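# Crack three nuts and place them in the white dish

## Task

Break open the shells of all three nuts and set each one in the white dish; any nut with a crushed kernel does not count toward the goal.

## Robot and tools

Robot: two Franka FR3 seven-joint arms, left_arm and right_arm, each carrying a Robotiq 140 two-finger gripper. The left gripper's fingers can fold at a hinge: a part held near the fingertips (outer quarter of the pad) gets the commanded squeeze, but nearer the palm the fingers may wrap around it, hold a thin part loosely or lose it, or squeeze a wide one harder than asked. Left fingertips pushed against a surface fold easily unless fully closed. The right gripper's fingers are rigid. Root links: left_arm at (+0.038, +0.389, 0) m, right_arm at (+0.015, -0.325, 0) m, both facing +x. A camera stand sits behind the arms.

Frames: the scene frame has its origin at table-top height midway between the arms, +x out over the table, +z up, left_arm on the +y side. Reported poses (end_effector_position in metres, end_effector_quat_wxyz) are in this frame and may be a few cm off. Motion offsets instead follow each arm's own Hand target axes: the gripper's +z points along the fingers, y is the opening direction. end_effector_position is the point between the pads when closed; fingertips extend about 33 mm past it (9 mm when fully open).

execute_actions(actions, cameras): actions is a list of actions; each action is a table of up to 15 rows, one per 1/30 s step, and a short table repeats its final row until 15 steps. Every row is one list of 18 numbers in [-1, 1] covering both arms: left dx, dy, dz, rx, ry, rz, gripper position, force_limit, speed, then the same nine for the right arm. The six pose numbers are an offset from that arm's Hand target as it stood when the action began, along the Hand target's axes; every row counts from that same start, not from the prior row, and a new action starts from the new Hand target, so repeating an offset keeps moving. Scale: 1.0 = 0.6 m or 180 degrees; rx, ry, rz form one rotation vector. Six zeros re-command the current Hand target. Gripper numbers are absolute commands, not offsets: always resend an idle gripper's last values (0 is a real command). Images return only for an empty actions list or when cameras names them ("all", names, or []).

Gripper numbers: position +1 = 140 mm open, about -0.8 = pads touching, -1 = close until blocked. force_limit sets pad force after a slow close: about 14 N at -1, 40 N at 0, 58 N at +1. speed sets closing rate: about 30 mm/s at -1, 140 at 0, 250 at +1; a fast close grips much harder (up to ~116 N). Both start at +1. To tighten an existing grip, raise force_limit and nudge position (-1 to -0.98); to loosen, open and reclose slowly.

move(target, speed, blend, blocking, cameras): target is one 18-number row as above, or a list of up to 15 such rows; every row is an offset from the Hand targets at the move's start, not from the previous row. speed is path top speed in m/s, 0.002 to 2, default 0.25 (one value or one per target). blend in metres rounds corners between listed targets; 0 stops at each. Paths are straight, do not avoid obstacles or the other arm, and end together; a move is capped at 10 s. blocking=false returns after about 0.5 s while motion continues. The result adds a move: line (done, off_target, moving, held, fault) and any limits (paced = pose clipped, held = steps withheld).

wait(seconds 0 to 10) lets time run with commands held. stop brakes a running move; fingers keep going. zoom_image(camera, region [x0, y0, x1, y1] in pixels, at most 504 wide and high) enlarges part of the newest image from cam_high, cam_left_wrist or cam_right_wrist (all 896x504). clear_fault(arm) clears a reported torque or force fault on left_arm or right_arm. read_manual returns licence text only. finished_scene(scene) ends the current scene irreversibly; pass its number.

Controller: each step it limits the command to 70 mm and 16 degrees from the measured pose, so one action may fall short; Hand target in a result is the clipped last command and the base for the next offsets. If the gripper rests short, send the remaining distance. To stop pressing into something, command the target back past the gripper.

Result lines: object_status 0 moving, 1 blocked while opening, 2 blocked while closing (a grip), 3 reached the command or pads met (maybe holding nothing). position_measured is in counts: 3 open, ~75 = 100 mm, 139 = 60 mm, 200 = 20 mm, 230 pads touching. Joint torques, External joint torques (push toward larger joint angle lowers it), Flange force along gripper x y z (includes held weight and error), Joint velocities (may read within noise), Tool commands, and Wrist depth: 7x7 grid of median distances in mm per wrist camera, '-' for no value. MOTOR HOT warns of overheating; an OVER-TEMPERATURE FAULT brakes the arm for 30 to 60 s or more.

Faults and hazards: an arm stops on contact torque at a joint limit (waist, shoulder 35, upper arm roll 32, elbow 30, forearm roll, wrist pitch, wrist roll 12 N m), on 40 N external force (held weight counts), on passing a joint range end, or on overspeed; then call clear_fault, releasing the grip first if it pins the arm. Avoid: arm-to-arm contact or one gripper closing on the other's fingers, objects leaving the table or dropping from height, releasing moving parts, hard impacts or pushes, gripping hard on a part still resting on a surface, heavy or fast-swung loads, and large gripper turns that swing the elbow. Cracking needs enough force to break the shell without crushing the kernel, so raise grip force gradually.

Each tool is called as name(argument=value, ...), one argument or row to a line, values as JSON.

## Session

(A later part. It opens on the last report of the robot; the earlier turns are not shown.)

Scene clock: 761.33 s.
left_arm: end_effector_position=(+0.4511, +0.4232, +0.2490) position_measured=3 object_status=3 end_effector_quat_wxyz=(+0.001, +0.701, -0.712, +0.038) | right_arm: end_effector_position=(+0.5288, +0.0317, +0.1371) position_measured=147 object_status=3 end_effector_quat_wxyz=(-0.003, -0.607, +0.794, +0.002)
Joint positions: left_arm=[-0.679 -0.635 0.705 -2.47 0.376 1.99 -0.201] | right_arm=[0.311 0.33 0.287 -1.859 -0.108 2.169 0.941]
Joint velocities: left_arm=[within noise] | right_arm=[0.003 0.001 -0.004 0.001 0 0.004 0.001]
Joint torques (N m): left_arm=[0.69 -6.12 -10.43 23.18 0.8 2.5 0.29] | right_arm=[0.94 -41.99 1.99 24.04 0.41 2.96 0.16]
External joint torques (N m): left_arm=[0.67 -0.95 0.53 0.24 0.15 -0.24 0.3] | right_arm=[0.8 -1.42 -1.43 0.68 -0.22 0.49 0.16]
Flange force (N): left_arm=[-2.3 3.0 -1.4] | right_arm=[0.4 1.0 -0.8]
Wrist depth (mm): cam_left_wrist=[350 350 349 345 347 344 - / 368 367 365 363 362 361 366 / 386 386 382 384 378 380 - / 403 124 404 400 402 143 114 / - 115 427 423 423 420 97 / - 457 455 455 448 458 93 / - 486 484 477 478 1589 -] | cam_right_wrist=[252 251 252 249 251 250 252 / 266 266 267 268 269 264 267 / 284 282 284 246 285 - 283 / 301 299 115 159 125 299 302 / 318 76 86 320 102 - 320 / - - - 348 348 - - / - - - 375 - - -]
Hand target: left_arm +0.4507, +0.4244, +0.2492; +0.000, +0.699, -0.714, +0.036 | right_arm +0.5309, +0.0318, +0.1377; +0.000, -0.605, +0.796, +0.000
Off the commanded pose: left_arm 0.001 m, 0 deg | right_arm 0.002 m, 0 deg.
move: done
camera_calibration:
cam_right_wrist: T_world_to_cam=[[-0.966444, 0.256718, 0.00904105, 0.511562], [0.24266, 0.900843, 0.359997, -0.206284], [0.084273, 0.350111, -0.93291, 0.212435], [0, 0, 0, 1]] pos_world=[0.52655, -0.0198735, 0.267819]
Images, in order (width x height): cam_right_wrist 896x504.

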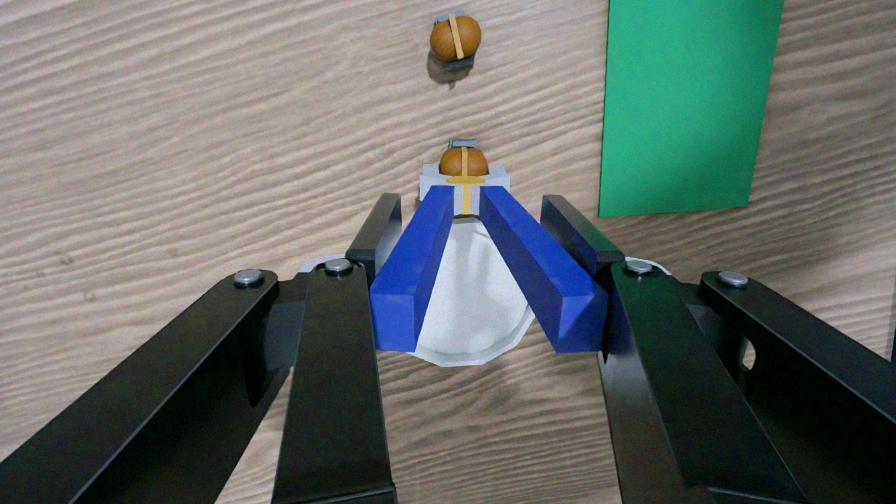

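move(
  target=[0,0,0,0,0,0,1,1,1, 0,0,0.0135,0,0,0,-0.145,-1,-1],
  speed=0.015,
  cameras=["cam_right_wrist"],
)

zoom_image(
  camera="cam_right_wrist",
  region=[380, 80, 560, 220],
)

Scene clock: 767.37 s.
left_arm: end_effector_position=(+0.4511, +0.4232, +0.2490) position_measured=3 object_status=3 end_effector_quat_wxyz=(+0.001, +0.701, -0.712, +0.038) | right_arm: end_effector_position=(+0.5288, +0.0316, +0.1289) position_measured=147 object_status=3 end_effector_quat_wxyz=(-0.003, -0.608, +0.794, +0.002)
Joint positions: left_arm=[-0.679 -0.635 0.705 -2.47 0.376 1.99 -0.201] | right_arm=[0.316 0.34 0.282 -1.867 -0.11 2.186 0.943]
Joint velocities: left_arm=[within noise] | right_arm=[0.001 0 -0.001 0 0 0.005 0.001]
Joint torques (N m): left_arm=[0.7 -6.12 -10.47 23.19 0.8 2.51 0.32] | right_arm=[0.83 -42.3 2.25 23.97 0.38 3.02 0.14]
External joint torques (N m): left_arm=[0.75 -1.05 0.55 0.36 0.15 -0.21 0.32] | right_arm=[0.85 -1.4 -1.08 0.64 -0.25 0.53 0.14]
Flange force (N): left_arm=[-2.5 3.1 -1.7] | right_arm=[0.4 1.2 -0.7]
Wrist depth (mm): cam_left_wrist=[350 350 347 345 345 344 408 / 368 363 364 362 361 361 362 / 386 385 384 382 381 379 378 / 403 124 405 402 401 143 101 / - 115 429 428 422 421 97 / - 453 453 448 452 456 92 / - 489 481 477 477 1608 -] | cam_right_wrist=[244 244 245 242 244 - 244 / 259 258 259 258 260 258 258 / 275 274 275 229 273 262 275 / 292 294 115 160 125 288 294 / 311 76 86 310 102 - 310 / - - - 335 336 - - / - - - 362 - - -]
Hand target: left_arm +0.4507, +0.4244, +0.2492; +0.000, +0.699, -0.714, +0.036 | right_arm +0.5309, +0.0318, +0.1296; +0.000, -0.605, +0.796, +0.000
Off the commanded pose: left_arm 0.001 m, 0 deg | right_arm 0.002 m, 0 deg.
move: done
camera_calibration:
cam_right_wrist: T_world_to_cam=[[-0.966458, 0.25666, 0.00919807, 0.511601], [0.242673, 0.900891, 0.359867, -0.203304], [0.0840772, 0.350029, -0.932958, 0.204899], [0, 0, 0, 1]] pos_world=[0.52655, -0.0198736, 0.259618]
Images, in order (width x height): cam_right_wrist 896x504.

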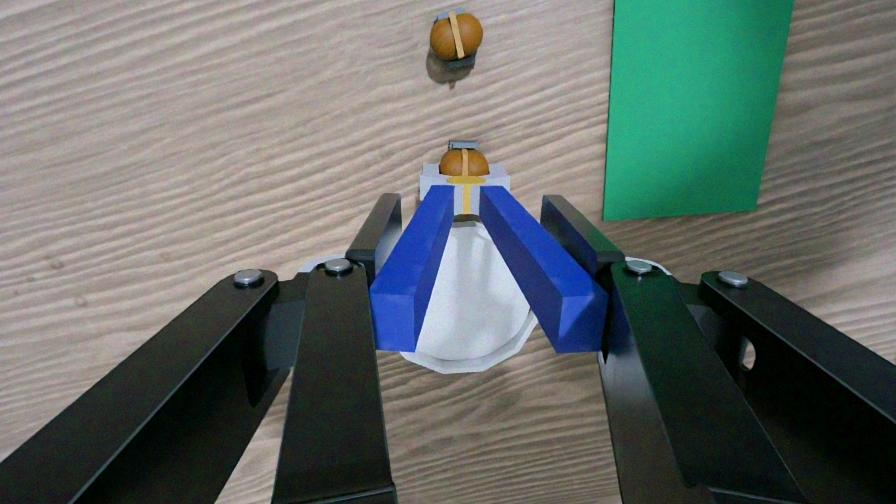

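Scaled by 2.800 from the camera's 896x504 image, which has a finer 1280x720 frame.

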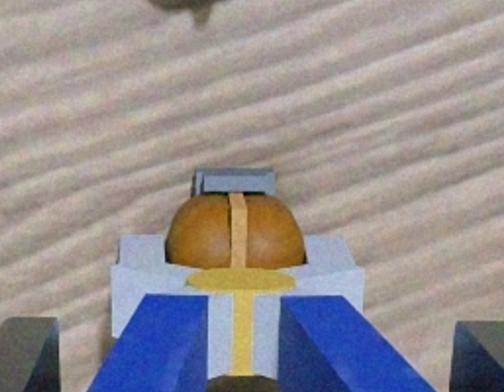

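move(
  target=[0,0,0,0,0,0,1,1,1, 0,0,0,0,0,0,-0.26,-1,-1],
)

wait(
  seconds=0.8,
)

Scene clock: 770.33 s.
left_arm: end_effector_position=(+0.4511, +0.4232, +0.2490) position_measured=3 object_status=3 end_effector_quat_wxyz=(+0.001, +0.701, -0.712, +0.038) | right_arm: end_effector_position=(+0.5292, +0.0321, +0.1292) position_measured=153 object_status=2 end_effector_quat_wxyz=(-0.002, -0.608, +0.794, +0.002)
Joint positions: left_arm=[-0.679 -0.635 0.705 -2.47 0.376 1.99 -0.201] | right_arm=[0.318 0.34 0.281 -1.867 -0.11 2.188 0.943]
Joint torques (N m): left_arm=[0.7 -6.1 -10.42 23.17 0.8 2.51 0.28] | right_arm=[-0.11 -41.96 2 23.71 0.58 2.84 0.14]
External joint torques (N m): left_arm=[0.66 -0.98 0.5 0.25 0.15 -0.22 0.29] | right_arm=[-0.07 -1.26 -1.29 0.49 -0.04 0.36 0.14]
Flange force (N): left_arm=[-2.2 3.1 -1.5] | right_arm=[1.7 0.7 -1.0]
Wrist depth (mm): cam_left_wrist=[350 350 346 345 344 345 - / 369 363 365 363 362 359 - / 385 384 383 382 380 377 - / 403 124 406 402 400 143 102 / - 115 427 427 421 421 97 / - 455 455 451 448 458 92 / - 482 480 482 478 1629 -] | cam_right_wrist=[245 245 245 242 245 - 245 / 259 259 259 259 260 - 259 / 275 275 274 231 275 - 276 / 293 293 285 155 117 289 293 / 310 - - 312 101 - 310 / - - - 336 - - - / - - - 366 - - -]
Hand target: left_arm +0.4507, +0.4244, +0.2492; +0.000, +0.699, -0.714, +0.036 | right_arm +0.5309, +0.0318, +0.1296; +0.000, -0.605, +0.796, +0.000
Off the commanded pose: left_arm 0.001 m, 0 deg | right_arm 0.002 m, 0 deg.
move: done

Scene clock: 771.13 s.
left_arm: end_effector_position=(+0.4511, +0.4232, +0.2490) position_measured=3 object_status=3 end_effector_quat_wxyz=(+0.001, +0.701, -0.712, +0.038) | right_arm: end_effector_position=(+0.5292, +0.0321, +0.1292) position_measured=153 object_status=2 end_effector_quat_wxyz=(-0.002, -0.608, +0.794, +0.001)
Joint positions: left_arm=[-0.679 -0.635 0.705 -2.47 0.376 1.99 -0.201] | right_arm=[0.318 0.34 0.281 -1.867 -0.11 2.188 0.943]
Joint torques (N m): left_arm=[0.68 -6.1 -10.45 23.2 0.8 2.5 0.31] | right_arm=[0.75 -42.01 1.95 23.73 0.59 2.83 0.16]
External joint torques (N m): left_arm=[0.67 -0.96 0.54 0.22 0.14 -0.25 0.32] | right_arm=[0.75 -1.03 -1.38 0.35 -0.04 0.34 0.16]
Flange force (N): left_arm=[-2.3 3.1 -1.4] | right_arm=[0.6 1.1 -0.4]
Wrist depth (mm): cam_left_wrist=[351 350 349 346 345 345 - / 367 368 365 362 360 360 - / 388 386 385 380 381 378 - / 403 124 403 401 402 143 107 / - 115 427 424 425 423 97 / - 455 454 453 450 460 92 / - 485 486 480 477 1598 -] | cam_right_wrist=[245 244 245 242 245 240 244 / 258 259 259 260 259 254 259 / 275 275 275 238 272 268 276 / 294 294 286 155 117 289 293 / 308 - - 316 101 - 308 / - - - 336 - - - / - - - 366 - - -]
Hand target: left_arm +0.4507, +0.4244, +0.2492; +0.000, +0.699, -0.714, +0.036 | right_arm +0.5309, +0.0318, +0.1296; +0.000, -0.605, +0.796, +0.000
Tool commands: left_gripper/position=+1.0 left_gripper/force_limit=+1.0 left_gripper/speed=+1.0 right_gripper/position=-0.26 right_gripper/force_limit=-1.0 right_gripper/speed=-1.0
Off the commanded pose: left_arm 0.001 m, 0 deg | right_arm 0.002 m, 0 deg.
wait: 0.80 s; at rest by 0.17 s

move(
  target=[0,0,0,0,0,0,1,1,1, 0,0,0,0,0,0,-0.25,0,-1],
)

wait(
  seconds=0.8,
  cameras=["cam_right_wrist"],
)

zoom_image(
  camera="cam_right_wrist",
  region=[420, 130, 510, 200],
)

Scene clock: 778.57 s.
left_arm: end_effector_position=(+0.4511, +0.4232, +0.2490) position_measured=3 object_status=3 end_effector_quat_wxyz=(+0.001, +0.701, -0.712, +0.038) | right_arm: end_effector_position=(+0.5296, +0.0328, +0.1303) position_measured=160 object_status=3 end_effector_quat_wxyz=(-0.001, -0.608, +0.794, +0.001)
Joint positions: left_arm=[-0.679 -0.635 0.705 -2.47 0.376 1.99 -0.201] | right_arm=[0.319 0.338 0.28 -1.866 -0.11 2.188 0.943]
Joint torques (N m): left_arm=[0.75 -6.12 -10.44 23.23 0.79 2.5 0.3] | right_arm=[0.75 -41.1 1.77 23.29 0.59 2.8 0.13]
External joint torques (N m): left_arm=[0.82 -1.1 0.59 0.41 0.14 -0.22 0.3] | right_arm=[0.85 -0.18 -1.47 -0.09 -0.03 0.3 0.13]
Flange force (N): left_arm=[-2.6 3.2 -1.8] | right_arm=[0.0 0.7 1.0]
Wrist depth (mm): cam_left_wrist=[351 349 348 345 345 345 364 / 370 367 366 363 361 360 - / 386 385 384 382 381 378 - / 401 124 403 405 399 143 101 / - 115 424 425 422 421 97 / - 456 454 453 447 460 92 / - 485 483 479 477 1598 -] | cam_right_wrist=[246 247 246 244 245 - 244 / 261 260 262 259 260 272 260 / 276 277 278 230 272 - 276 / 294 296 288 149 128 290 294 / 310 - - 310 102 92 312 / - - - 340 - - - / - - - 368 - - -]
Hand target: left_arm +0.4507, +0.4244, +0.2492; +0.000, +0.699, -0.714, +0.036 | right_arm +0.5309, +0.0318, +0.1296; +0.000, -0.605, +0.796, +0.000
Off the commanded pose: left_arm 0.001 m, 0 deg | right_arm 0.002 m, 0 deg.
move: done

Scene clock: 779.37 s.
left_arm: end_effector_position=(+0.4511, +0.4232, +0.2490) position_measured=3 object_status=3 end_effector_quat_wxyz=(+0.001, +0.701, -0.712, +0.038) | right_arm: end_effector_position=(+0.5296, +0.0328, +0.1303) position_measured=160 object_status=3 end_effector_quat_wxyz=(-0.001, -0.608, +0.794, +0.001)
Joint positions: left_arm=[-0.679 -0.635 0.705 -2.47 0.376 1.99 -0.201] | right_arm=[0.319 0.338 0.28 -1.866 -0.11 2.188 0.943]
Joint torques (N m): left_arm=[0.68 -6.13 -10.46 23.18 0.79 2.5 0.3] | right_arm=[0.64 -41.06 1.67 23.27 0.61 2.81 0.13]
External joint torques (N m): left_arm=[0.65 -1.02 0.49 0.26 0.14 -0.23 0.3] | right_arm=[0.68 -0.2 -1.6 -0.06 -0.02 0.32 0.13]
Flange force (N): left_arm=[-2.2 3.2 -1.6] | right_arm=[0.2 0.5 0.9]
Wrist depth (mm): cam_left_wrist=[352 348 346 347 343 345 - / 368 366 363 365 360 360 - / 389 385 385 383 381 379 - / 403 124 404 403 400 143 102 / - 115 428 425 422 421 97 / - 452 453 452 448 457 92 / - 486 481 483 479 1608 -] | cam_right_wrist=[247 245 247 243 247 - 244 / 260 261 259 259 261 - 259 / 276 276 277 217 274 280 278 / 294 296 287 149 127 290 296 / 311 - - 310 102 92 310 / - - - 340 - - - / - - - 366 - - -]
Hand target: left_arm +0.4507, +0.4244, +0.2492; +0.000, +0.699, -0.714, +0.036 | right_arm +0.5309, +0.0318, +0.1296; +0.000, -0.605, +0.796, +0.000
Tool commands: left_gripper/position=+1.0 left_gripper/force_limit=+1.0 left_gripper/speed=+1.0 right_gripper/position=-0.25 right_gripper/force_limit=+0.0 right_gripper/speed=-1.0
Off the commanded pose: left_arm 0.001 m, 0 deg | right_arm 0.002 m, 0 deg.
wait: 0.80 s; at rest by 0.17 s
camera_calibration:
cam_right_wrist: T_world_to_cam=[[-0.966689, 0.255888, 0.00584797, 0.512637], [0.240547, 0.900454, 0.362381, -0.204208], [0.087463, 0.351716, -0.932012, 0.203773], [0, 0, 0, 1]] pos_world=[0.52686, -0.0189686, 0.260922]
Images, in order (width x height): cam_right_wrist 896x504.

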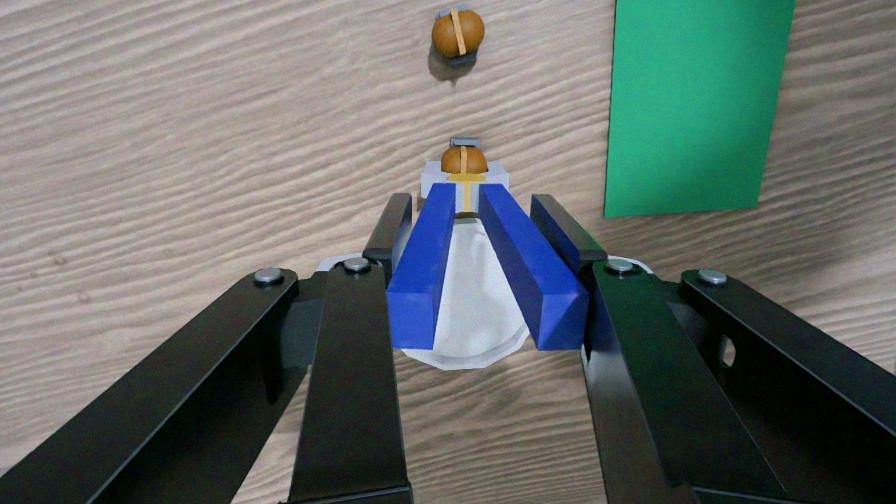

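Scaled by 5.600 from the camera's 896x504 image, which has a finer 1280x720 frame.

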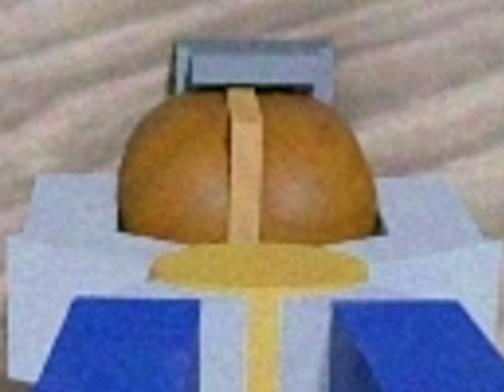

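move(
  target=[0,0,0,0,0,0,1,1,1, 0,0,0,0,0,0,-0.18,-1,-1],
)

move(
  target=[0,0,0,0,0,0,1,1,1, 0,0,0,0,0,0,-0.25,-1,-1],
)

wait(
  seconds=0.8,
)

Scene clock: 784.43 s.
left_arm: end_effector_position=(+0.4511, +0.4232, +0.2490) position_measured=3 object_status=3 end_effector_quat_wxyz=(+0.001, +0.701, -0.712, +0.038) | right_arm: end_effector_position=(+0.5295, +0.0318, +0.1292) position_measured=151 object_status=3 end_effector_quat_wxyz=(-0.002, -0.607, +0.794, +0.001)
Joint positions: left_arm=[-0.679 -0.635 0.705 -2.47 0.376 1.99 -0.201] | right_arm=[0.319 0.339 0.279 -1.867 -0.11 2.188 0.943]
Joint torques (N m): left_arm=[0.7 -6.1 -10.45 23.17 0.8 2.49 0.31] | right_arm=[0.65 -42.2 1.96 23.96 0.75 2.79 0.1]
External joint torques (N m): left_arm=[0.74 -0.95 0.56 0.27 0.15 -0.24 0.31] | right_arm=[0.64 -1.4 -1.35 0.69 0.12 0.31 0.1]
Flange force (N): left_arm=[-2.4 3.0 -1.5] | right_arm=[0.6 0.8 -1.4]
Wrist depth (mm): cam_left_wrist=[351 348 348 346 345 344 340 / 366 366 365 365 361 360 362 / 387 386 382 382 381 379 380 / 403 124 403 401 402 143 106 / - 115 427 426 422 421 97 / - 455 454 450 449 455 92 / - 486 484 482 478 1569 -] | cam_right_wrist=[245 245 245 243 245 - 244 / 259 260 259 259 261 261 259 / 275 275 276 243 273 267 275 / 294 293 106 174 119 290 295 / 310 76 81 - 101 - 310 / - - - 339 - - 65 / - - - 366 - - -]
Hand target: left_arm +0.4507, +0.4244, +0.2492; +0.000, +0.699, -0.714, +0.036 | right_arm +0.5309, +0.0318, +0.1296; +0.000, -0.605, +0.796, +0.000
Off the commanded pose: left_arm 0.001 m, 0 deg | right_arm 0.001 m, 0 deg.
move: done

Scene clock: 784.93 s.
left_arm: end_effector_position=(+0.4511, +0.4232, +0.2490) position_measured=3 object_status=3 end_effector_quat_wxyz=(+0.001, +0.701, -0.712, +0.038) | right_arm: end_effector_position=(+0.5295, +0.0320, +0.1293) position_measured=160 object_status=3 end_effector_quat_wxyz=(-0.001, -0.607, +0.794, +0.001)
Joint positions: left_arm=[-0.679 -0.635 0.705 -2.47 0.376 1.99 -0.201] | right_arm=[0.32 0.339 0.278 -1.867 -0.11 2.188 0.943]
Joint torques (N m): left_arm=[0.7 -6.12 -10.45 23.18 0.8 2.5 0.28] | right_arm=[0.85 -41.85 2 23.7 0.74 2.76 0.12]
External joint torques (N m): left_arm=[0.69 -0.96 0.51 0.23 0.15 -0.24 0.28] | right_arm=[0.77 -0.87 -1.38 0.35 0.11 0.27 0.12]
Flange force (N): left_arm=[-2.2 3.2 -1.5] | right_arm=[0.3 0.7 -0.5]
Wrist depth (mm): cam_left_wrist=[352 351 347 344 347 345 348 / 368 366 364 365 362 360 361 / 387 385 382 383 378 377 378 / 403 124 404 401 398 143 112 / - 115 427 426 425 422 97 / - 454 456 454 446 458 92 / - 483 484 482 477 1589 -] | cam_right_wrist=[245 246 245 243 245 241 245 / 260 260 259 260 259 - 259 / 275 275 275 231 272 264 275 / 293 294 288 150 125 289 293 / 310 - - 312 102 92 310 / - - - 337 - - - / - - - 365 - - -]
Hand target: left_arm +0.4507, +0.4244, +0.2492; +0.000, +0.699, -0.714, +0.036 | right_arm +0.5309, +0.0318, +0.1296; +0.000, -0.605, +0.796, +0.000
Off the commanded pose: left_arm 0.001 m, 0 deg | right_arm 0.001 m, 0 deg.
move: done

Scene clock: 785.73 s.
left_arm: end_effector_position=(+0.4511, +0.4232, +0.2490) position_measured=3 object_status=3 end_effector_quat_wxyz=(+0.001, +0.701, -0.712, +0.038) | right_arm: end_effector_position=(+0.5295, +0.0320, +0.1293) position_measured=160 object_status=3 end_effector_quat_wxyz=(-0.001, -0.607, +0.794, +0.001)
Joint positions: left_arm=[-0.679 -0.635 0.705 -2.47 0.376 1.99 -0.201] | right_arm=[0.32 0.339 0.278 -1.867 -0.11 2.188 0.943]
Joint torques (N m): left_arm=[0.72 -6.1 -10.46 23.2 0.81 2.51 0.32] | right_arm=[0.88 -41.81 2.05 23.74 0.74 2.76 0.1]
External joint torques (N m): left_arm=[0.76 -0.98 0.57 0.27 0.16 -0.23 0.32] | right_arm=[0.95 -0.79 -1.2 0.35 0.12 0.27 0.1]
Flange force (N): left_arm=[-2.5 3.1 -1.4] | right_arm=[0.0 0.8 -0.4]
Wrist depth (mm): cam_left_wrist=[350 347 347 346 345 343 - / 367 366 364 363 362 359 - / 387 385 384 381 381 380 - / 404 124 407 402 400 143 100 / - 115 429 425 420 423 97 / - 455 451 450 446 455 92 / - 488 483 482 479 1598 -] | cam_right_wrist=[244 245 245 243 245 - 245 / 260 259 260 260 260 - 260 / 276 276 275 231 271 275 273 / 292 294 285 150 125 289 292 / 310 - - 309 102 92 309 / - - - 339 - - - / - - - 368 - - -]
Hand target: left_arm +0.4507, +0.4244, +0.2492; +0.000, +0.699, -0.714, +0.036 | right_arm +0.5309, +0.0318, +0.1296; +0.000, -0.605, +0.796, +0.000
Tool commands: left_gripper/position=+1.0 left_gripper/force_limit=+1.0 left_gripper/speed=+1.0 right_gripper/position=-0.25 right_gripper/force_limit=-1.0 right_gripper/speed=-1.0
Off the commanded pose: left_arm 0.001 m, 0 deg | right_arm 0.001 m, 0 deg.
wait: 0.80 s; at rest by 0.17 s

move(
  target=[
    [0,0,0,0,0,0,1,1,1, 0,0,0,0,0,0,-0.2,-1,-1],
    [0,0,0,0,0,0,1,1,1, 0,0,-0.08,0,0,0,-1,-1,-1],
    [0,0,0,0,0,0,1,1,1, 0.1158,-0.0062,-0.08,0,0,-0.064,-1,-1,-1],
  ],
  speed=[0.03,0.04,0.1],
  cameras=["cam_right_wrist"],
)

zoom_image(
  camera="cam_right_wrist",
  region=[380, 80, 560, 220],
)

Scene clock: 805.80 s.
left_arm: end_effector_position=(+0.4511, +0.4232, +0.2490) position_measured=3 object_status=3 end_effector_quat_wxyz=(+0.001, +0.701, -0.712, +0.038) | right_arm: end_effector_position=(+0.5149, -0.0380, +0.1756) position_measured=188 object_status=2 end_effector_quat_wxyz=(-0.004, -0.680, +0.734, -0.001)
Joint positions: left_arm=[-0.679 -0.635 0.705 -2.47 0.376 1.99 -0.201] | right_arm=[0.192 0.141 0.311 -2.013 -0.055 2.14 0.638]
Joint velocities: left_arm=[within noise] | right_arm=[0 0 -0.001 -0.001 0.001 0 -0.006]
Joint torques (N m): left_arm=[0.69 -6.09 -10.46 23.16 0.8 2.5 0.28] | right_arm=[-0.09 -36.93 1.04 24.36 1.14 2.98 -0.35]
External joint torques (N m): left_arm=[0.72 -0.95 0.56 0.19 0.15 -0.25 0.28] | right_arm=[-0.12 -2.45 -0.49 0.65 0.52 0.48 -0.35]
Flange force (N): left_arm=[-2.3 3.2 -1.3] | right_arm=[4.5 4.3 -2.8]
Wrist depth (mm): cam_left_wrist=[350 351 348 345 346 344 344 / 368 366 363 362 360 361 - / 385 385 383 381 380 378 378 / 401 124 405 404 398 143 106 / - 115 427 427 423 418 96 / - 455 454 455 447 459 92 / - 488 484 483 477 1589 -] | cam_right_wrist=[288 287 286 281 285 279 285 / 303 304 301 301 301 - 299 / 325 321 319 279 319 317 327 / 342 342 337 125 116 339 1190 / 366 357 - 106 103 94 350 / - - - 389 - 73 - / - - - 422 - - -]
Hand target: left_arm +0.4507, +0.4244, +0.2492; +0.000, +0.699, -0.714, +0.036 | right_arm +0.5159, -0.0361, +0.1777; +0.000, +0.682, -0.731, +0.000
Off the commanded pose: left_arm 0.001 m, 0 deg | right_arm 0.003 m, 1 deg.
move: done
camera_calibration:
cam_right_wrist: T_world_to_cam=[[-0.997461, 0.0709065, 0.00664941, 0.52507], [0.0686328, 0.932134, 0.35555, -0.0624053], [0.0190127, 0.355104, -0.934634, 0.308057], [0, 0, 0, 1]] pos_world=[0.522162, -0.088453, 0.306617]
Images, in order (width x height): cam_right_wrist 896x504.

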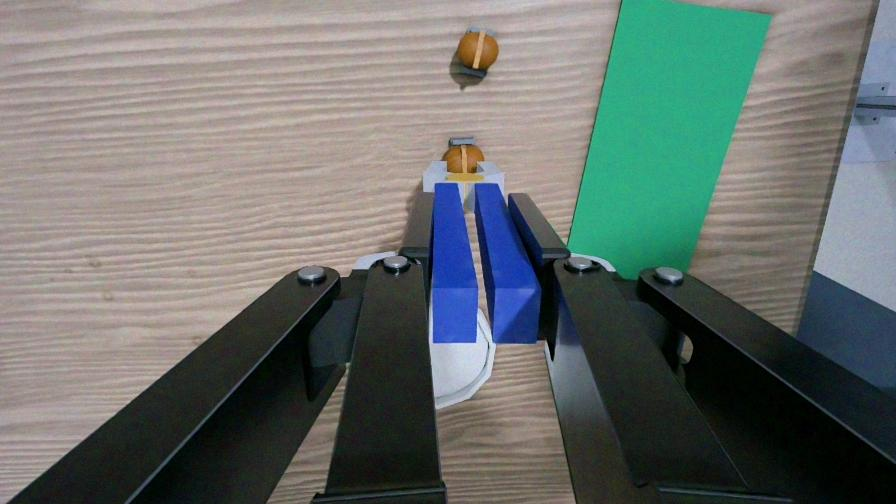

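Scaled by 2.800 from the camera's 896x504 image, which has a finer 1280x720 frame.

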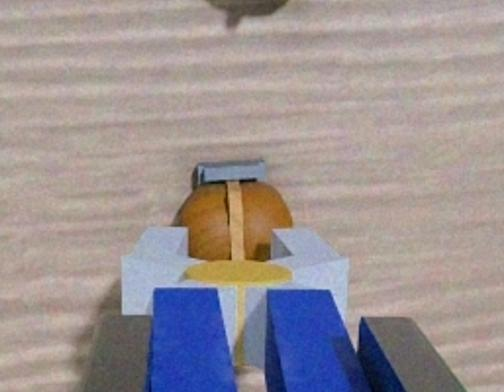

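move(
  target=[
    [0,0,0,0,0,0,1,1,1, -0.0022,0.0022,0,0,0,-0.011,-1,-1,-1],
    [0,0,0,0,0,0,1,1,1, -0.0022,0.0022,0.04,0,0,-0.011,-0.2,-1,-1],
  ],
  speed=[0.03,0.04],
  blend=[0.001,0],
  cameras=["cam_right_wrist"],
)

zoom_image(
  camera="cam_right_wrist",
  region=[380, 80, 560, 220],
)

Scene clock: 817.97 s.
left_arm: end_effector_position=(+0.4511, +0.4232, +0.2490) position_measured=3 object_status=3 end_effector_quat_wxyz=(+0.001, +0.701, -0.712, +0.038) | right_arm: end_effector_position=(+0.5129, -0.0341, +0.1532) position_measured=154 object_status=0 end_effector_quat_wxyz=(+0.001, +0.693, -0.721, -0.002)
Joint positions: left_arm=[-0.679 -0.635 0.705 -2.47 0.376 1.99 -0.201] | right_arm=[0.194 0.166 0.314 -2.043 -0.06 2.197 0.611]
Joint torques (N m): left_arm=[0.71 -6.1 -10.44 23.17 0.8 2.51 0.3] | right_arm=[0.33 -35.94 0.88 24.07 0.35 2.83 -0.23]
External joint torques (N m): left_arm=[0.77 -0.98 0.6 0.23 0.15 -0.24 0.3] | right_arm=[0.21 -0.76 -1.03 0.59 -0.27 0.3 -0.23]
Flange force (N): left_arm=[-2.5 3.2 -1.4] | right_arm=[0.8 -0.5 -0.7]
Wrist depth (mm): cam_left_wrist=[352 351 347 345 346 345 348 / 370 367 365 362 360 360 - / 386 384 383 381 378 380 - / 403 124 402 401 397 143 107 / - 115 429 428 424 422 96 / - 454 453 450 449 455 93 / - 487 481 479 476 1608 -] | cam_right_wrist=[266 265 267 263 265 - 263 / 282 282 281 280 278 - 280 / 298 299 298 291 294 300 300 / 320 316 310 159 122 310 319 / 336 - - 342 105 - 330 / - - - 361 - - - / - - - 391 - - -]
Hand target: left_arm +0.4507, +0.4244, +0.2492; +0.000, +0.699, -0.714, +0.036 | right_arm +0.5147, -0.0347, +0.1537; +0.000, +0.695, -0.719, +0.000
Off the commanded pose: left_arm 0.001 m, 0 deg | right_arm 0.002 m, 0 deg.
move: done; target 2's new numbers were sent with right_arm's hand 0.008 m and 1 deg from that target
camera_calibration:
cam_right_wrist: T_world_to_cam=[[-0.999342, 0.0354202, 0.00774542, 0.522414], [0.0358175, 0.931273, 0.362557, -0.0423351], [0.00562874, 0.362596, -0.931929, 0.292424], [0, 0, 0, 1]] pos_world=[0.52194, -0.0851103, 0.283821]
Images, in order (width x height): cam_right_wrist 896x504.

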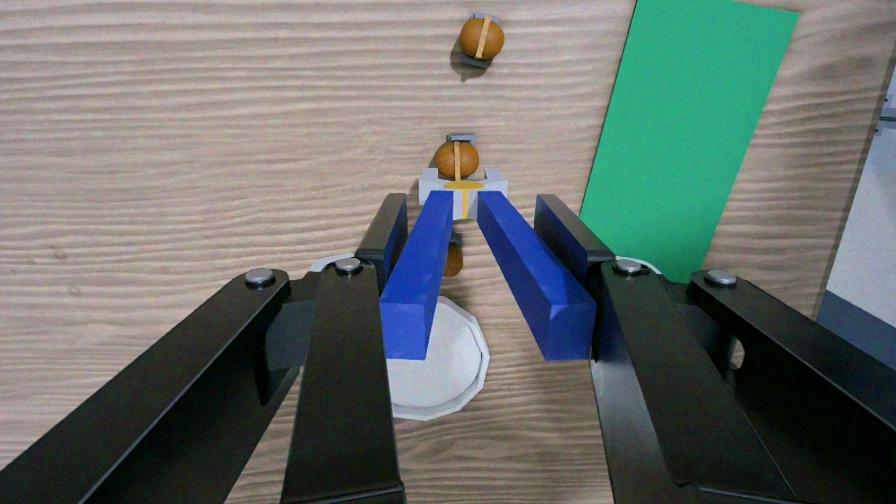

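Scaled by 2.800 from the camera's 896x504 image, which has a finer 1280x720 frame.

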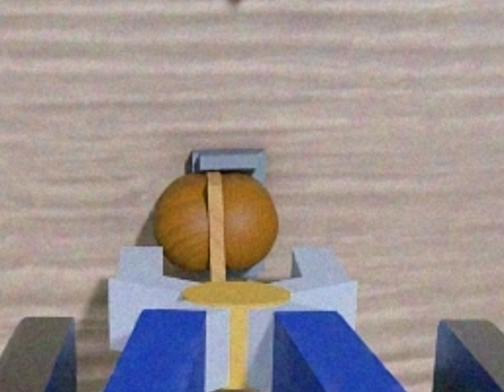

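move(
  target=[
    [0,0,0,0,0,0,1,1,1, 0.0015,-0.0047,0,0,0,-0.0167,-0.2,-1,-1],
    [0,0,0,0,0,0,1,1,1, 0.0015,-0.0047,0.0083,0,0,-0.0167,-0.2,-1,-1],
  ],
  speed=[0.03,0.02],
  cameras=["cam_right_wrist"],
)

zoom_image(
  camera="cam_right_wrist",
  region=[380, 80, 560, 220],
)

Scene clock: 830.83 s.
left_arm: end_effector_position=(+0.4511, +0.4232, +0.2490) position_measured=3 object_status=3 end_effector_quat_wxyz=(+0.001, +0.701, -0.712, +0.038) | right_arm: end_effector_position=(+0.5155, -0.0360, +0.1479) position_measured=154 object_status=3 end_effector_quat_wxyz=(+0.002, +0.710, -0.705, -0.002)
Joint positions: left_arm=[-0.679 -0.635 0.705 -2.47 0.376 1.99 -0.201] | right_arm=[0.189 0.179 0.314 -2.041 -0.065 2.205 0.561]
Joint velocities: left_arm=[within noise] | right_arm=[0 -0.001 -0.001 0.001 0.001 0.003 -0.004]
Joint torques (N m): left_arm=[0.71 -6.13 -10.43 23.17 0.81 2.5 0.29] | right_arm=[0.41 -36.42 1.07 24 0.33 3.02 -0.39]
External joint torques (N m): left_arm=[0.74 -1.02 0.57 0.26 0.16 -0.23 0.29] | right_arm=[0.41 -1.06 -0.86 0.67 -0.27 0.5 -0.39]
Flange force (N): left_arm=[-2.4 3.3 -1.5] | right_arm=[1.1 0.2 -0.8]
Wrist depth (mm): cam_left_wrist=[350 350 349 346 345 344 435 / 366 366 363 363 363 360 - / 387 383 382 380 380 380 370 / 403 124 405 404 402 143 106 / - 115 430 426 421 420 96 / - 458 450 451 448 458 92 / - 487 480 479 479 1589 -] | cam_right_wrist=[262 261 261 261 260 257 260 / 276 275 275 277 276 270 275 / 294 293 292 262 292 287 292 / 313 313 303 173 116 308 318 / 330 - - 335 105 - 1267 / - - - 353 - - - / - - - 387 - - -]
Hand target: left_arm +0.4507, +0.4244, +0.2492; +0.000, +0.699, -0.714, +0.036 | right_arm +0.5175, -0.0357, +0.1487; +0.000, +0.713, -0.701, +0.000
Off the commanded pose: left_arm 0.001 m, 0 deg | right_arm 0.002 m, 1 deg.
move: done
camera_calibration:
cam_right_wrist: T_world_to_cam=[[-0.999876, -0.0126264, 0.00938823, 0.523436], [-0.00837682, 0.93227, 0.361665, -0.0157825], [-0.0133189, 0.361542, -0.932261, 0.297906], [0, 0, 0, 1]] pos_world=[0.527207, -0.0863828, 0.27852]
Images, in order (width x height): cam_right_wrist 896x504.

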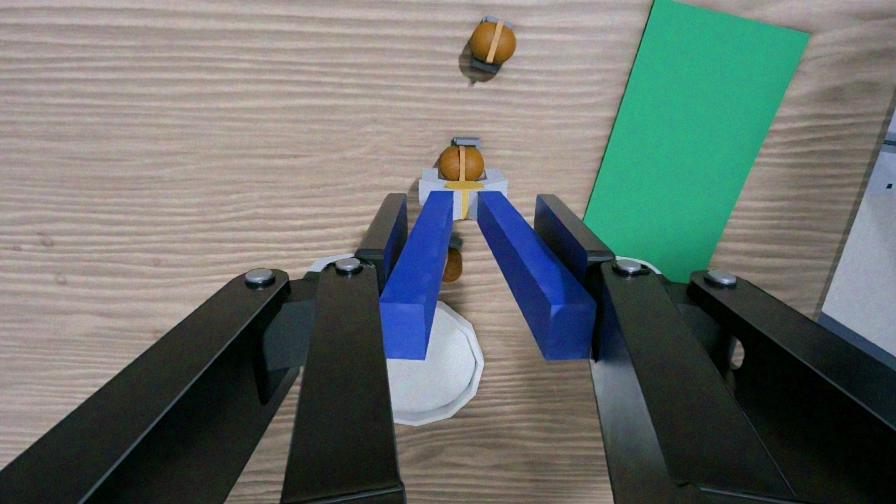

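Scaled by 2.800 from the camera's 896x504 image, which has a finer 1280x720 frame.

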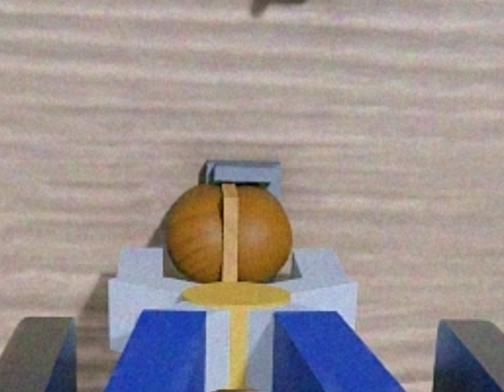

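move(
  target=[
    [0,0,0,0,0,0,1,1,1, 0,0,0,0,0,0,-0.17,-1,-1],
    [0,0,0,0,0,0,1,1,1, 0,0,0.015,0,0,0,-0.17,-1,-1],
  ],
  speed=[0.03,0.015],
  cameras=["cam_right_wrist"],
)

zoom_image(
  camera="cam_right_wrist",
  region=[380, 80, 560, 220],
)

Scene clock: 837.13 s.
left_arm: end_effector_position=(+0.4511, +0.4232, +0.2490) position_measured=3 object_status=3 end_effector_quat_wxyz=(+0.001, +0.701, -0.712, +0.038) | right_arm: end_effector_position=(+0.5155, -0.0359, +0.1391) position_measured=150 object_status=3 end_effector_quat_wxyz=(+0.002, +0.711, -0.703, -0.002)
Joint positions: left_arm=[-0.679 -0.635 0.705 -2.47 0.376 1.99 -0.201] | right_arm=[0.189 0.191 0.314 -2.05 -0.07 2.225 0.56]
Joint velocities: left_arm=[within noise] | right_arm=[0 0 0.001 0.001 -0.001 0.004 -0.001]
Joint torques (N m): left_arm=[0.75 -6.11 -10.44 23.17 0.8 2.51 0.3] | right_arm=[0.4 -36.59 1.19 23.84 0.33 2.97 -0.12]
External joint torques (N m): left_arm=[0.78 -1.01 0.54 0.3 0.15 -0.22 0.31] | right_arm=[0.38 -1.08 -0.89 0.76 -0.27 0.46 -0.12]
Flange force (N): left_arm=[-2.4 3.2 -1.5] | right_arm=[0.5 0.0 -0.9]
Wrist depth (mm): cam_left_wrist=[353 349 345 346 347 344 - / 367 366 365 363 360 360 366 / 388 384 382 381 378 379 - / 404 124 405 403 401 143 102 / - 115 426 425 421 419 97 / - 456 455 451 448 458 92 / - 485 481 483 476 1589 -] | cam_right_wrist=[253 254 253 250 253 247 249 / 268 268 267 268 266 - 266 / 285 285 284 252 282 - 283 / 304 302 115 178 120 297 305 / 318 76 - 319 105 - 1203 / - - - 345 - - - / - - - 374 - - -]
Hand target: left_arm +0.4507, +0.4244, +0.2492; +0.000, +0.699, -0.714, +0.036 | right_arm +0.5175, -0.0357, +0.1397; +0.000, +0.713, -0.701, +0.000
Off the commanded pose: left_arm 0.001 m, 0 deg | right_arm 0.002 m, 0 deg.
move: done
camera_calibration:
cam_right_wrist: T_world_to_cam=[[-0.999806, -0.0174605, 0.00914797, 0.523429], [-0.0129681, 0.932148, 0.361846, -0.010295], [-0.0148453, 0.361657, -0.932193, 0.290372], [0, 0, 0, 1]] pos_world=[0.527505, -0.0862793, 0.26962]
Images, in order (width x height): cam_right_wrist 896x504.

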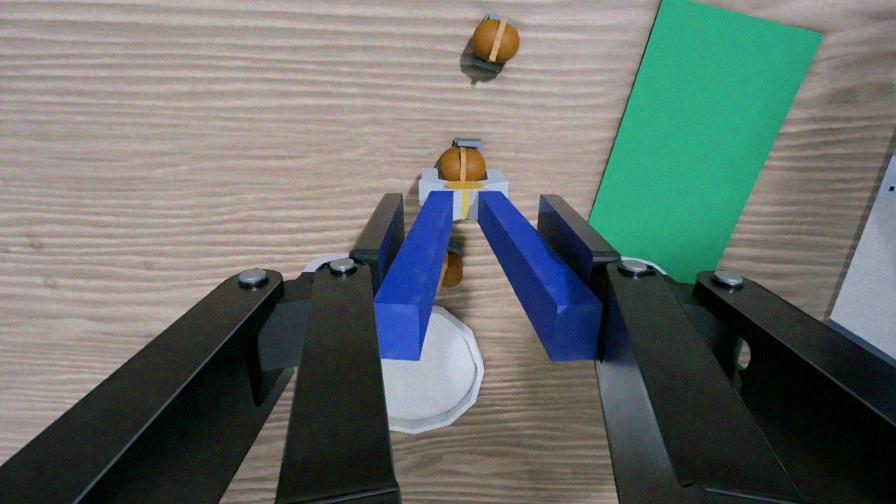

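Scaled by 2.800 from the camera's 896x504 image, which has a finer 1280x720 frame.

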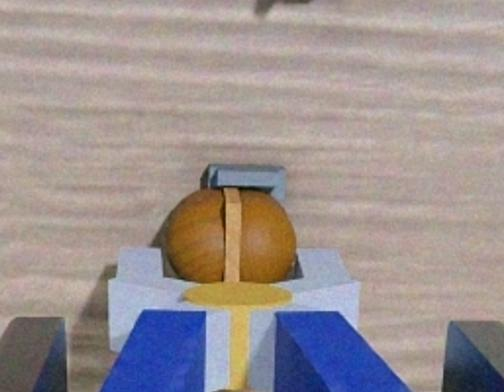

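move(
  target=[0,0,0,0,0,0,1,1,1, 0,0,0.0155,0,0,0,-0.17,-1,-1],
  speed=0.015,
  cameras=["cam_right_wrist","cam_high"],
)

zoom_image(
  camera="cam_right_wrist",
  region=[380, 80, 560, 220],
)

zoom_image(
  camera="cam_high",
  region=[362, 210, 462, 290],
)

Scene clock: 843.37 s.
left_arm: end_effector_position=(+0.4511, +0.4232, +0.2490) position_measured=3 object_status=3 end_effector_quat_wxyz=(+0.001, +0.701, -0.712, +0.038) | right_arm: end_effector_position=(+0.5155, -0.0358, +0.1298) position_measured=150 object_status=3 end_effector_quat_wxyz=(+0.002, +0.713, -0.701, -0.002)
Joint positions: left_arm=[-0.679 -0.635 0.705 -2.47 0.376 1.99 -0.201] | right_arm=[0.189 0.204 0.314 -2.059 -0.077 2.247 0.56]
Joint velocities: left_arm=[within noise] | right_arm=[0.001 0.002 0.001 0.001 0.001 0.003 -0.001]
Joint torques (N m): left_arm=[0.69 -6.1 -10.44 23.17 0.81 2.5 0.32] | right_arm=[0.5 -36.87 1.34 23.62 0.32 2.98 -0.09]
External joint torques (N m): left_arm=[0.77 -0.98 0.66 0.22 0.16 -0.24 0.32] | right_arm=[0.43 -0.96 -0.94 0.6 -0.27 0.45 -0.09]
Flange force (N): left_arm=[-2.6 3.1 -1.3] | right_arm=[0.4 0.2 -0.6]
Wrist depth (mm): cam_left_wrist=[352 349 347 347 345 344 - / 367 367 366 363 361 360 372 / 386 386 384 381 381 377 - / 401 124 405 401 403 143 101 / - 115 427 424 422 421 97 / - 455 455 449 450 455 92 / - 486 486 484 478 1598 -] | cam_right_wrist=[244 245 245 243 246 245 244 / 258 259 259 260 259 254 258 / 276 276 274 241 270 275 274 / 295 294 115 178 120 286 296 / 311 76 - 309 105 - 1221 / - - - 330 - - - / - - - 362 - - -]
Hand target: left_arm +0.4507, +0.4244, +0.2492; +0.000, +0.699, -0.714, +0.036 | right_arm +0.5175, -0.0357, +0.1304; +0.000, +0.713, -0.701, +0.000
Off the commanded pose: left_arm 0.001 m, 0 deg | right_arm 0.002 m, 0 deg.
move: done
camera_calibration:
cam_right_wrist: T_world_to_cam=[[-0.999722, -0.0217325, 0.00912201, 0.523208], [-0.0169594, 0.93206, 0.361906, -0.00494169], [-0.0163674, 0.361651, -0.93217, 0.282464], [0, 0, 0, 1]] pos_world=[0.527602, -0.0861766, 0.26032]
Images, in order (width x height): cam_high 896x504, cam_right_wrist 896x504.

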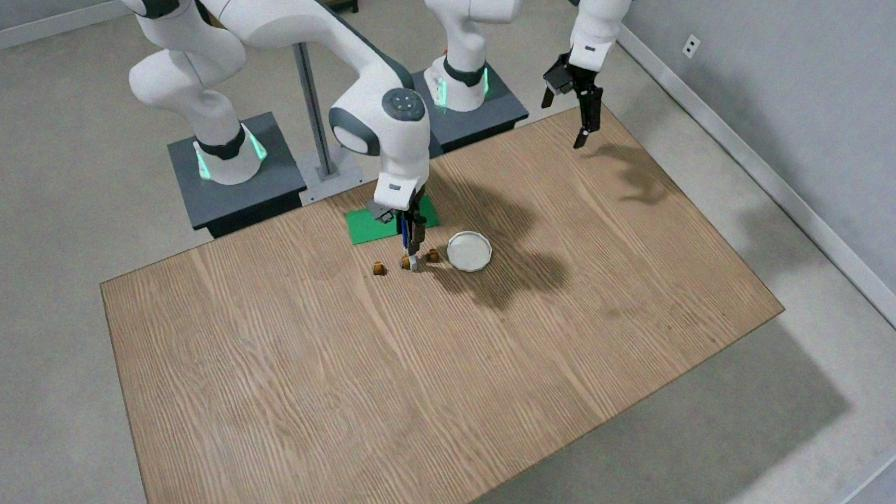

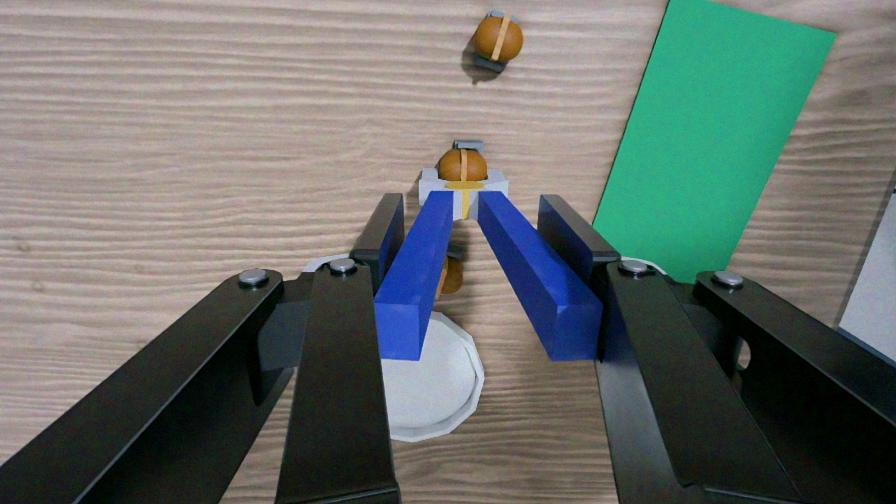

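Scaled by 2.800 from the camera's 896x504 image, which has a finer 1280x720 frame.

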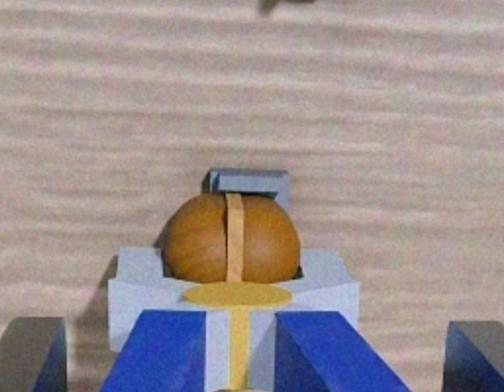

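Scaled by 5.040 from the camera's 896x504 image, which has a finer 1280x720 frame.

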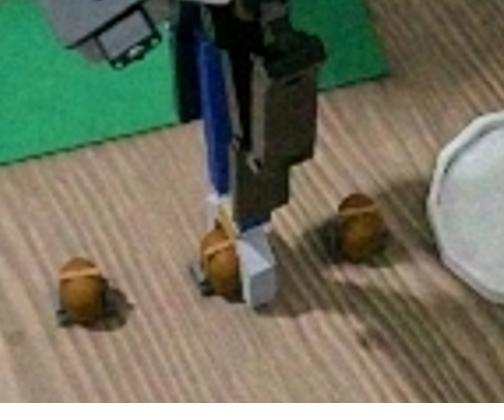

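move(
  target=[0,0,0,0,0,0,1,1,1, 0,0,0,0,0,0,-0.28,-1,-1],
)

wait(
  seconds=0.8,
)

Scene clock: 847.30 s.
left_arm: end_effector_position=(+0.4511, +0.4232, +0.2490) position_measured=3 object_status=3 end_effector_quat_wxyz=(+0.001, +0.701, -0.712, +0.038) | right_arm: end_effector_position=(+0.5157, -0.0357, +0.1298) position_measured=164 object_status=0 end_effector_quat_wxyz=(+0.002, +0.713, -0.701, -0.002)
Joint positions: left_arm=[-0.679 -0.635 0.705 -2.47 0.376 1.99 -0.201] | right_arm=[0.189 0.204 0.314 -2.059 -0.077 2.247 0.56]
Joint torques (N m): left_arm=[0.7 -6.14 -10.45 23.14 0.8 2.51 0.29] | right_arm=[0.52 -36.86 1.31 23.63 0.31 2.99 -0.08]
External joint torques (N m): left_arm=[0.66 -0.95 0.53 0.14 0.14 -0.23 0.29] | right_arm=[0.46 -0.93 -0.96 0.64 -0.27 0.46 -0.08]
Flange force (N): left_arm=[-2.2 3.2 -1.2] | right_arm=[0.3 0.0 -0.5]
Wrist depth (mm): cam_left_wrist=[351 351 346 345 345 344 - / 368 368 365 362 359 362 - / 388 384 382 381 380 380 - / 402 124 402 401 398 143 101 / - 115 428 425 423 425 97 / - 455 453 453 447 458 92 / - 483 485 485 475 1619 -] | cam_right_wrist=[244 246 245 243 244 - 240 / 261 260 259 260 259 - 258 / 275 275 276 240 272 273 274 / 293 294 286 149 128 282 295 / 309 - - 305 103 92 1221 / - - - 333 - 76 - / - - - 363 - - -]
Hand target: left_arm +0.4507, +0.4244, +0.2492; +0.000, +0.699, -0.714, +0.036 | right_arm +0.5175, -0.0357, +0.1304; +0.000, +0.713, -0.701, +0.000
Off the commanded pose: left_arm 0.001 m, 0 deg | right_arm 0.002 m, 0 deg.
move: done

Scene clock: 848.10 s.
left_arm: end_effector_position=(+0.4511, +0.4232, +0.2490) position_measured=3 object_status=3 end_effector_quat_wxyz=(+0.001, +0.701, -0.712, +0.038) | right_arm: end_effector_position=(+0.5157, -0.0357, +0.1298) position_measured=164 object_status=3 end_effector_quat_wxyz=(+0.002, +0.713, -0.701, -0.002)
Joint positions: left_arm=[-0.679 -0.635 0.705 -2.47 0.376 1.99 -0.201] | right_arm=[0.189 0.204 0.314 -2.059 -0.077 2.247 0.56]
Joint torques (N m): left_arm=[0.71 -6.14 -10.4 23.15 0.79 2.5 0.3] | right_arm=[0.49 -36.87 1.29 23.6 0.32 3 -0.1]
External joint torques (N m): left_arm=[0.71 -0.98 0.59 0.19 0.14 -0.24 0.3] | right_arm=[0.38 -1.25 -0.99 0.8 -0.27 0.5 -0.1]
Flange force (N): left_arm=[-2.4 3.2 -1.3] | right_arm=[0.6 0.2 -1.0]
Wrist depth (mm): cam_left_wrist=[351 350 347 347 347 345 345 / 368 367 365 361 362 358 362 / 385 385 383 384 378 379 366 / 405 124 405 402 401 143 104 / - 115 426 426 421 422 97 / - 455 453 451 450 460 92 / - 486 485 482 475 1560 -] | cam_right_wrist=[246 245 244 243 244 - 242 / 261 260 259 259 261 - 258 / 276 275 275 241 271 - 275 / 292 292 284 149 122 282 295 / 309 - - 304 103 92 1215 / - - - 333 - 76 - / - - - 361 - - -]
Hand target: left_arm +0.4507, +0.4244, +0.2492; +0.000, +0.699, -0.714, +0.036 | right_arm +0.5175, -0.0357, +0.1304; +0.000, +0.713, -0.701, +0.000
Tool commands: left_gripper/position=+1.0 left_gripper/force_limit=+1.0 left_gripper/speed=+1.0 right_gripper/position=-0.28 right_gripper/force_limit=-1.0 right_gripper/speed=-1.0
Off the commanded pose: left_arm 0.001 m, 0 deg | right_arm 0.002 m, 0 deg.
wait: 0.80 s; at rest by 0.17 s

move(
  target=[0,0,0,0,0,0,1,1,1, 0,0,0,0,0,0,-0.33,-1,-1],
)

wait(
  seconds=0.8,
  cameras=["cam_right_wrist"],
)

zoom_image(
  camera="cam_right_wrist",
  region=[380, 80, 560, 220],
)

Scene clock: 852.10 s.
left_arm: end_effector_position=(+0.4511, +0.4232, +0.2490) position_measured=3 object_status=3 end_effector_quat_wxyz=(+0.001, +0.701, -0.712, +0.038) | right_arm: end_effector_position=(+0.5157, -0.0357, +0.1298) position_measured=171 object_status=3 end_effector_quat_wxyz=(+0.002, +0.713, -0.701, -0.002)
Joint positions: left_arm=[-0.679 -0.635 0.705 -2.47 0.376 1.99 -0.201] | right_arm=[0.189 0.204 0.314 -2.059 -0.077 2.247 0.56]
Joint torques (N m): left_arm=[0.68 -6.11 -10.42 23.19 0.8 2.5 0.3] | right_arm=[0.57 -36.84 1.29 23.59 0.32 3 -0.09]
External joint torques (N m): left_arm=[0.61 -0.91 0.48 0.24 0.15 -0.24 0.3] | right_arm=[0.51 -1.04 -0.97 0.67 -0.27 0.48 -0.09]
Flange force (N): left_arm=[-2.2 2.9 -1.4] | right_arm=[0.4 0.2 -0.6]
Wrist depth (mm): cam_left_wrist=[351 349 347 346 345 343 346 / 367 369 363 363 361 361 352 / 385 385 382 382 380 379 - / 404 124 403 402 400 143 100 / - 115 426 425 425 422 97 / - 456 452 454 449 458 92 / - 487 481 482 481 1608 -] | cam_right_wrist=[247 245 244 242 244 - 241 / 260 260 259 259 258 258 259 / 276 275 275 243 271 - 274 / 292 294 288 133 122 288 294 / 314 - - 105 105 94 315 / - - - 332 - 74 - / - - - 362 - - -]
Hand target: left_arm +0.4507, +0.4244, +0.2492; +0.000, +0.699, -0.714, +0.036 | right_arm +0.5175, -0.0357, +0.1304; +0.000, +0.713, -0.701, +0.000
Off the commanded pose: left_arm 0.001 m, 0 deg | right_arm 0.002 m, 0 deg.
move: done

Scene clock: 852.90 s.
left_arm: end_effector_position=(+0.4511, +0.4232, +0.2490) position_measured=3 object_status=3 end_effector_quat_wxyz=(+0.001, +0.701, -0.712, +0.038) | right_arm: end_effector_position=(+0.5157, -0.0357, +0.1298) position_measured=171 object_status=3 end_effector_quat_wxyz=(+0.002, +0.713, -0.701, -0.002)
Joint positions: left_arm=[-0.679 -0.635 0.705 -2.47 0.376 1.99 -0.201] | right_arm=[0.189 0.204 0.314 -2.059 -0.077 2.247 0.56]
Joint torques (N m): left_arm=[0.68 -6.12 -10.42 23.17 0.8 2.5 0.32] | right_arm=[0.52 -36.83 1.34 23.66 0.3 3 -0.09]
External joint torques (N m): left_arm=[0.61 -0.87 0.54 0.17 0.15 -0.24 0.32] | right_arm=[0.47 -0.99 -0.9 0.71 -0.28 0.48 -0.09]
Flange force (N): left_arm=[-2.2 2.8 -1.2] | right_arm=[0.2 -0.1 -0.6]
Wrist depth (mm): cam_left_wrist=[350 351 348 347 345 343 344 / 368 367 366 362 361 359 354 / 386 383 384 383 381 378 - / 402 124 403 401 400 143 100 / - 115 430 425 424 420 97 / - 454 455 452 447 460 92 / - 487 484 482 473 1589 -] | cam_right_wrist=[245 245 245 241 245 244 242 / 260 261 260 259 259 257 257 / 276 276 275 242 273 272 273 / 294 292 289 133 135 286 292 / 315 - - 105 104 94 317 / - - - 333 - 74 - / - - - 361 - - -]
Hand target: left_arm +0.4507, +0.4244, +0.2492; +0.000, +0.699, -0.714, +0.036 | right_arm +0.5175, -0.0357, +0.1304; +0.000, +0.713, -0.701, +0.000
Tool commands: left_gripper/position=+1.0 left_gripper/force_limit=+1.0 left_gripper/speed=+1.0 right_gripper/position=-0.33 right_gripper/force_limit=-1.0 right_gripper/speed=-1.0
Off the commanded pose: left_arm 0.001 m, 0 deg | right_arm 0.002 m, 0 deg.
wait: 0.80 s; at rest by 0.17 s
camera_calibration:
cam_right_wrist: T_world_to_cam=[[-0.999727, -0.0218037, 0.00844534, 0.523583], [-0.0172636, 0.931896, 0.362314, -0.00502885], [-0.01577, 0.362069, -0.932018, 0.282205], [0, 0, 0, 1]] pos_world=[0.527804, -0.0860754, 0.260421]
Images, in order (width x height): cam_right_wrist 896x504.

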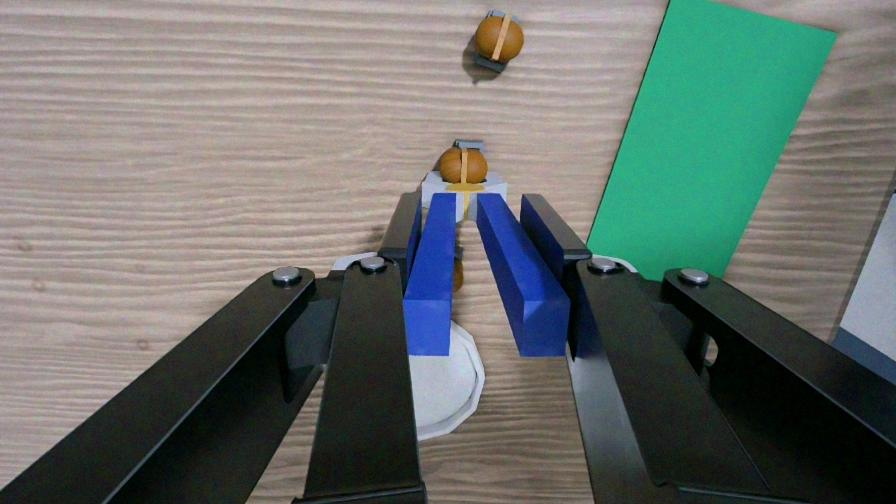

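Scaled by 2.800 from the camera's 896x504 image, which has a finer 1280x720 frame.

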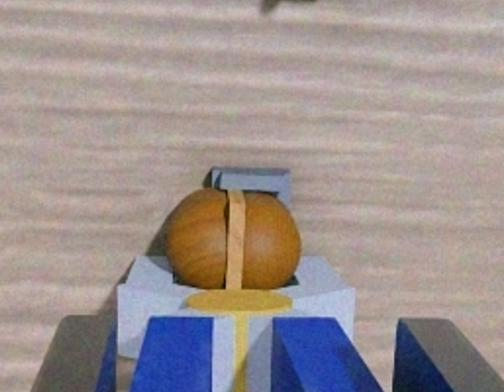

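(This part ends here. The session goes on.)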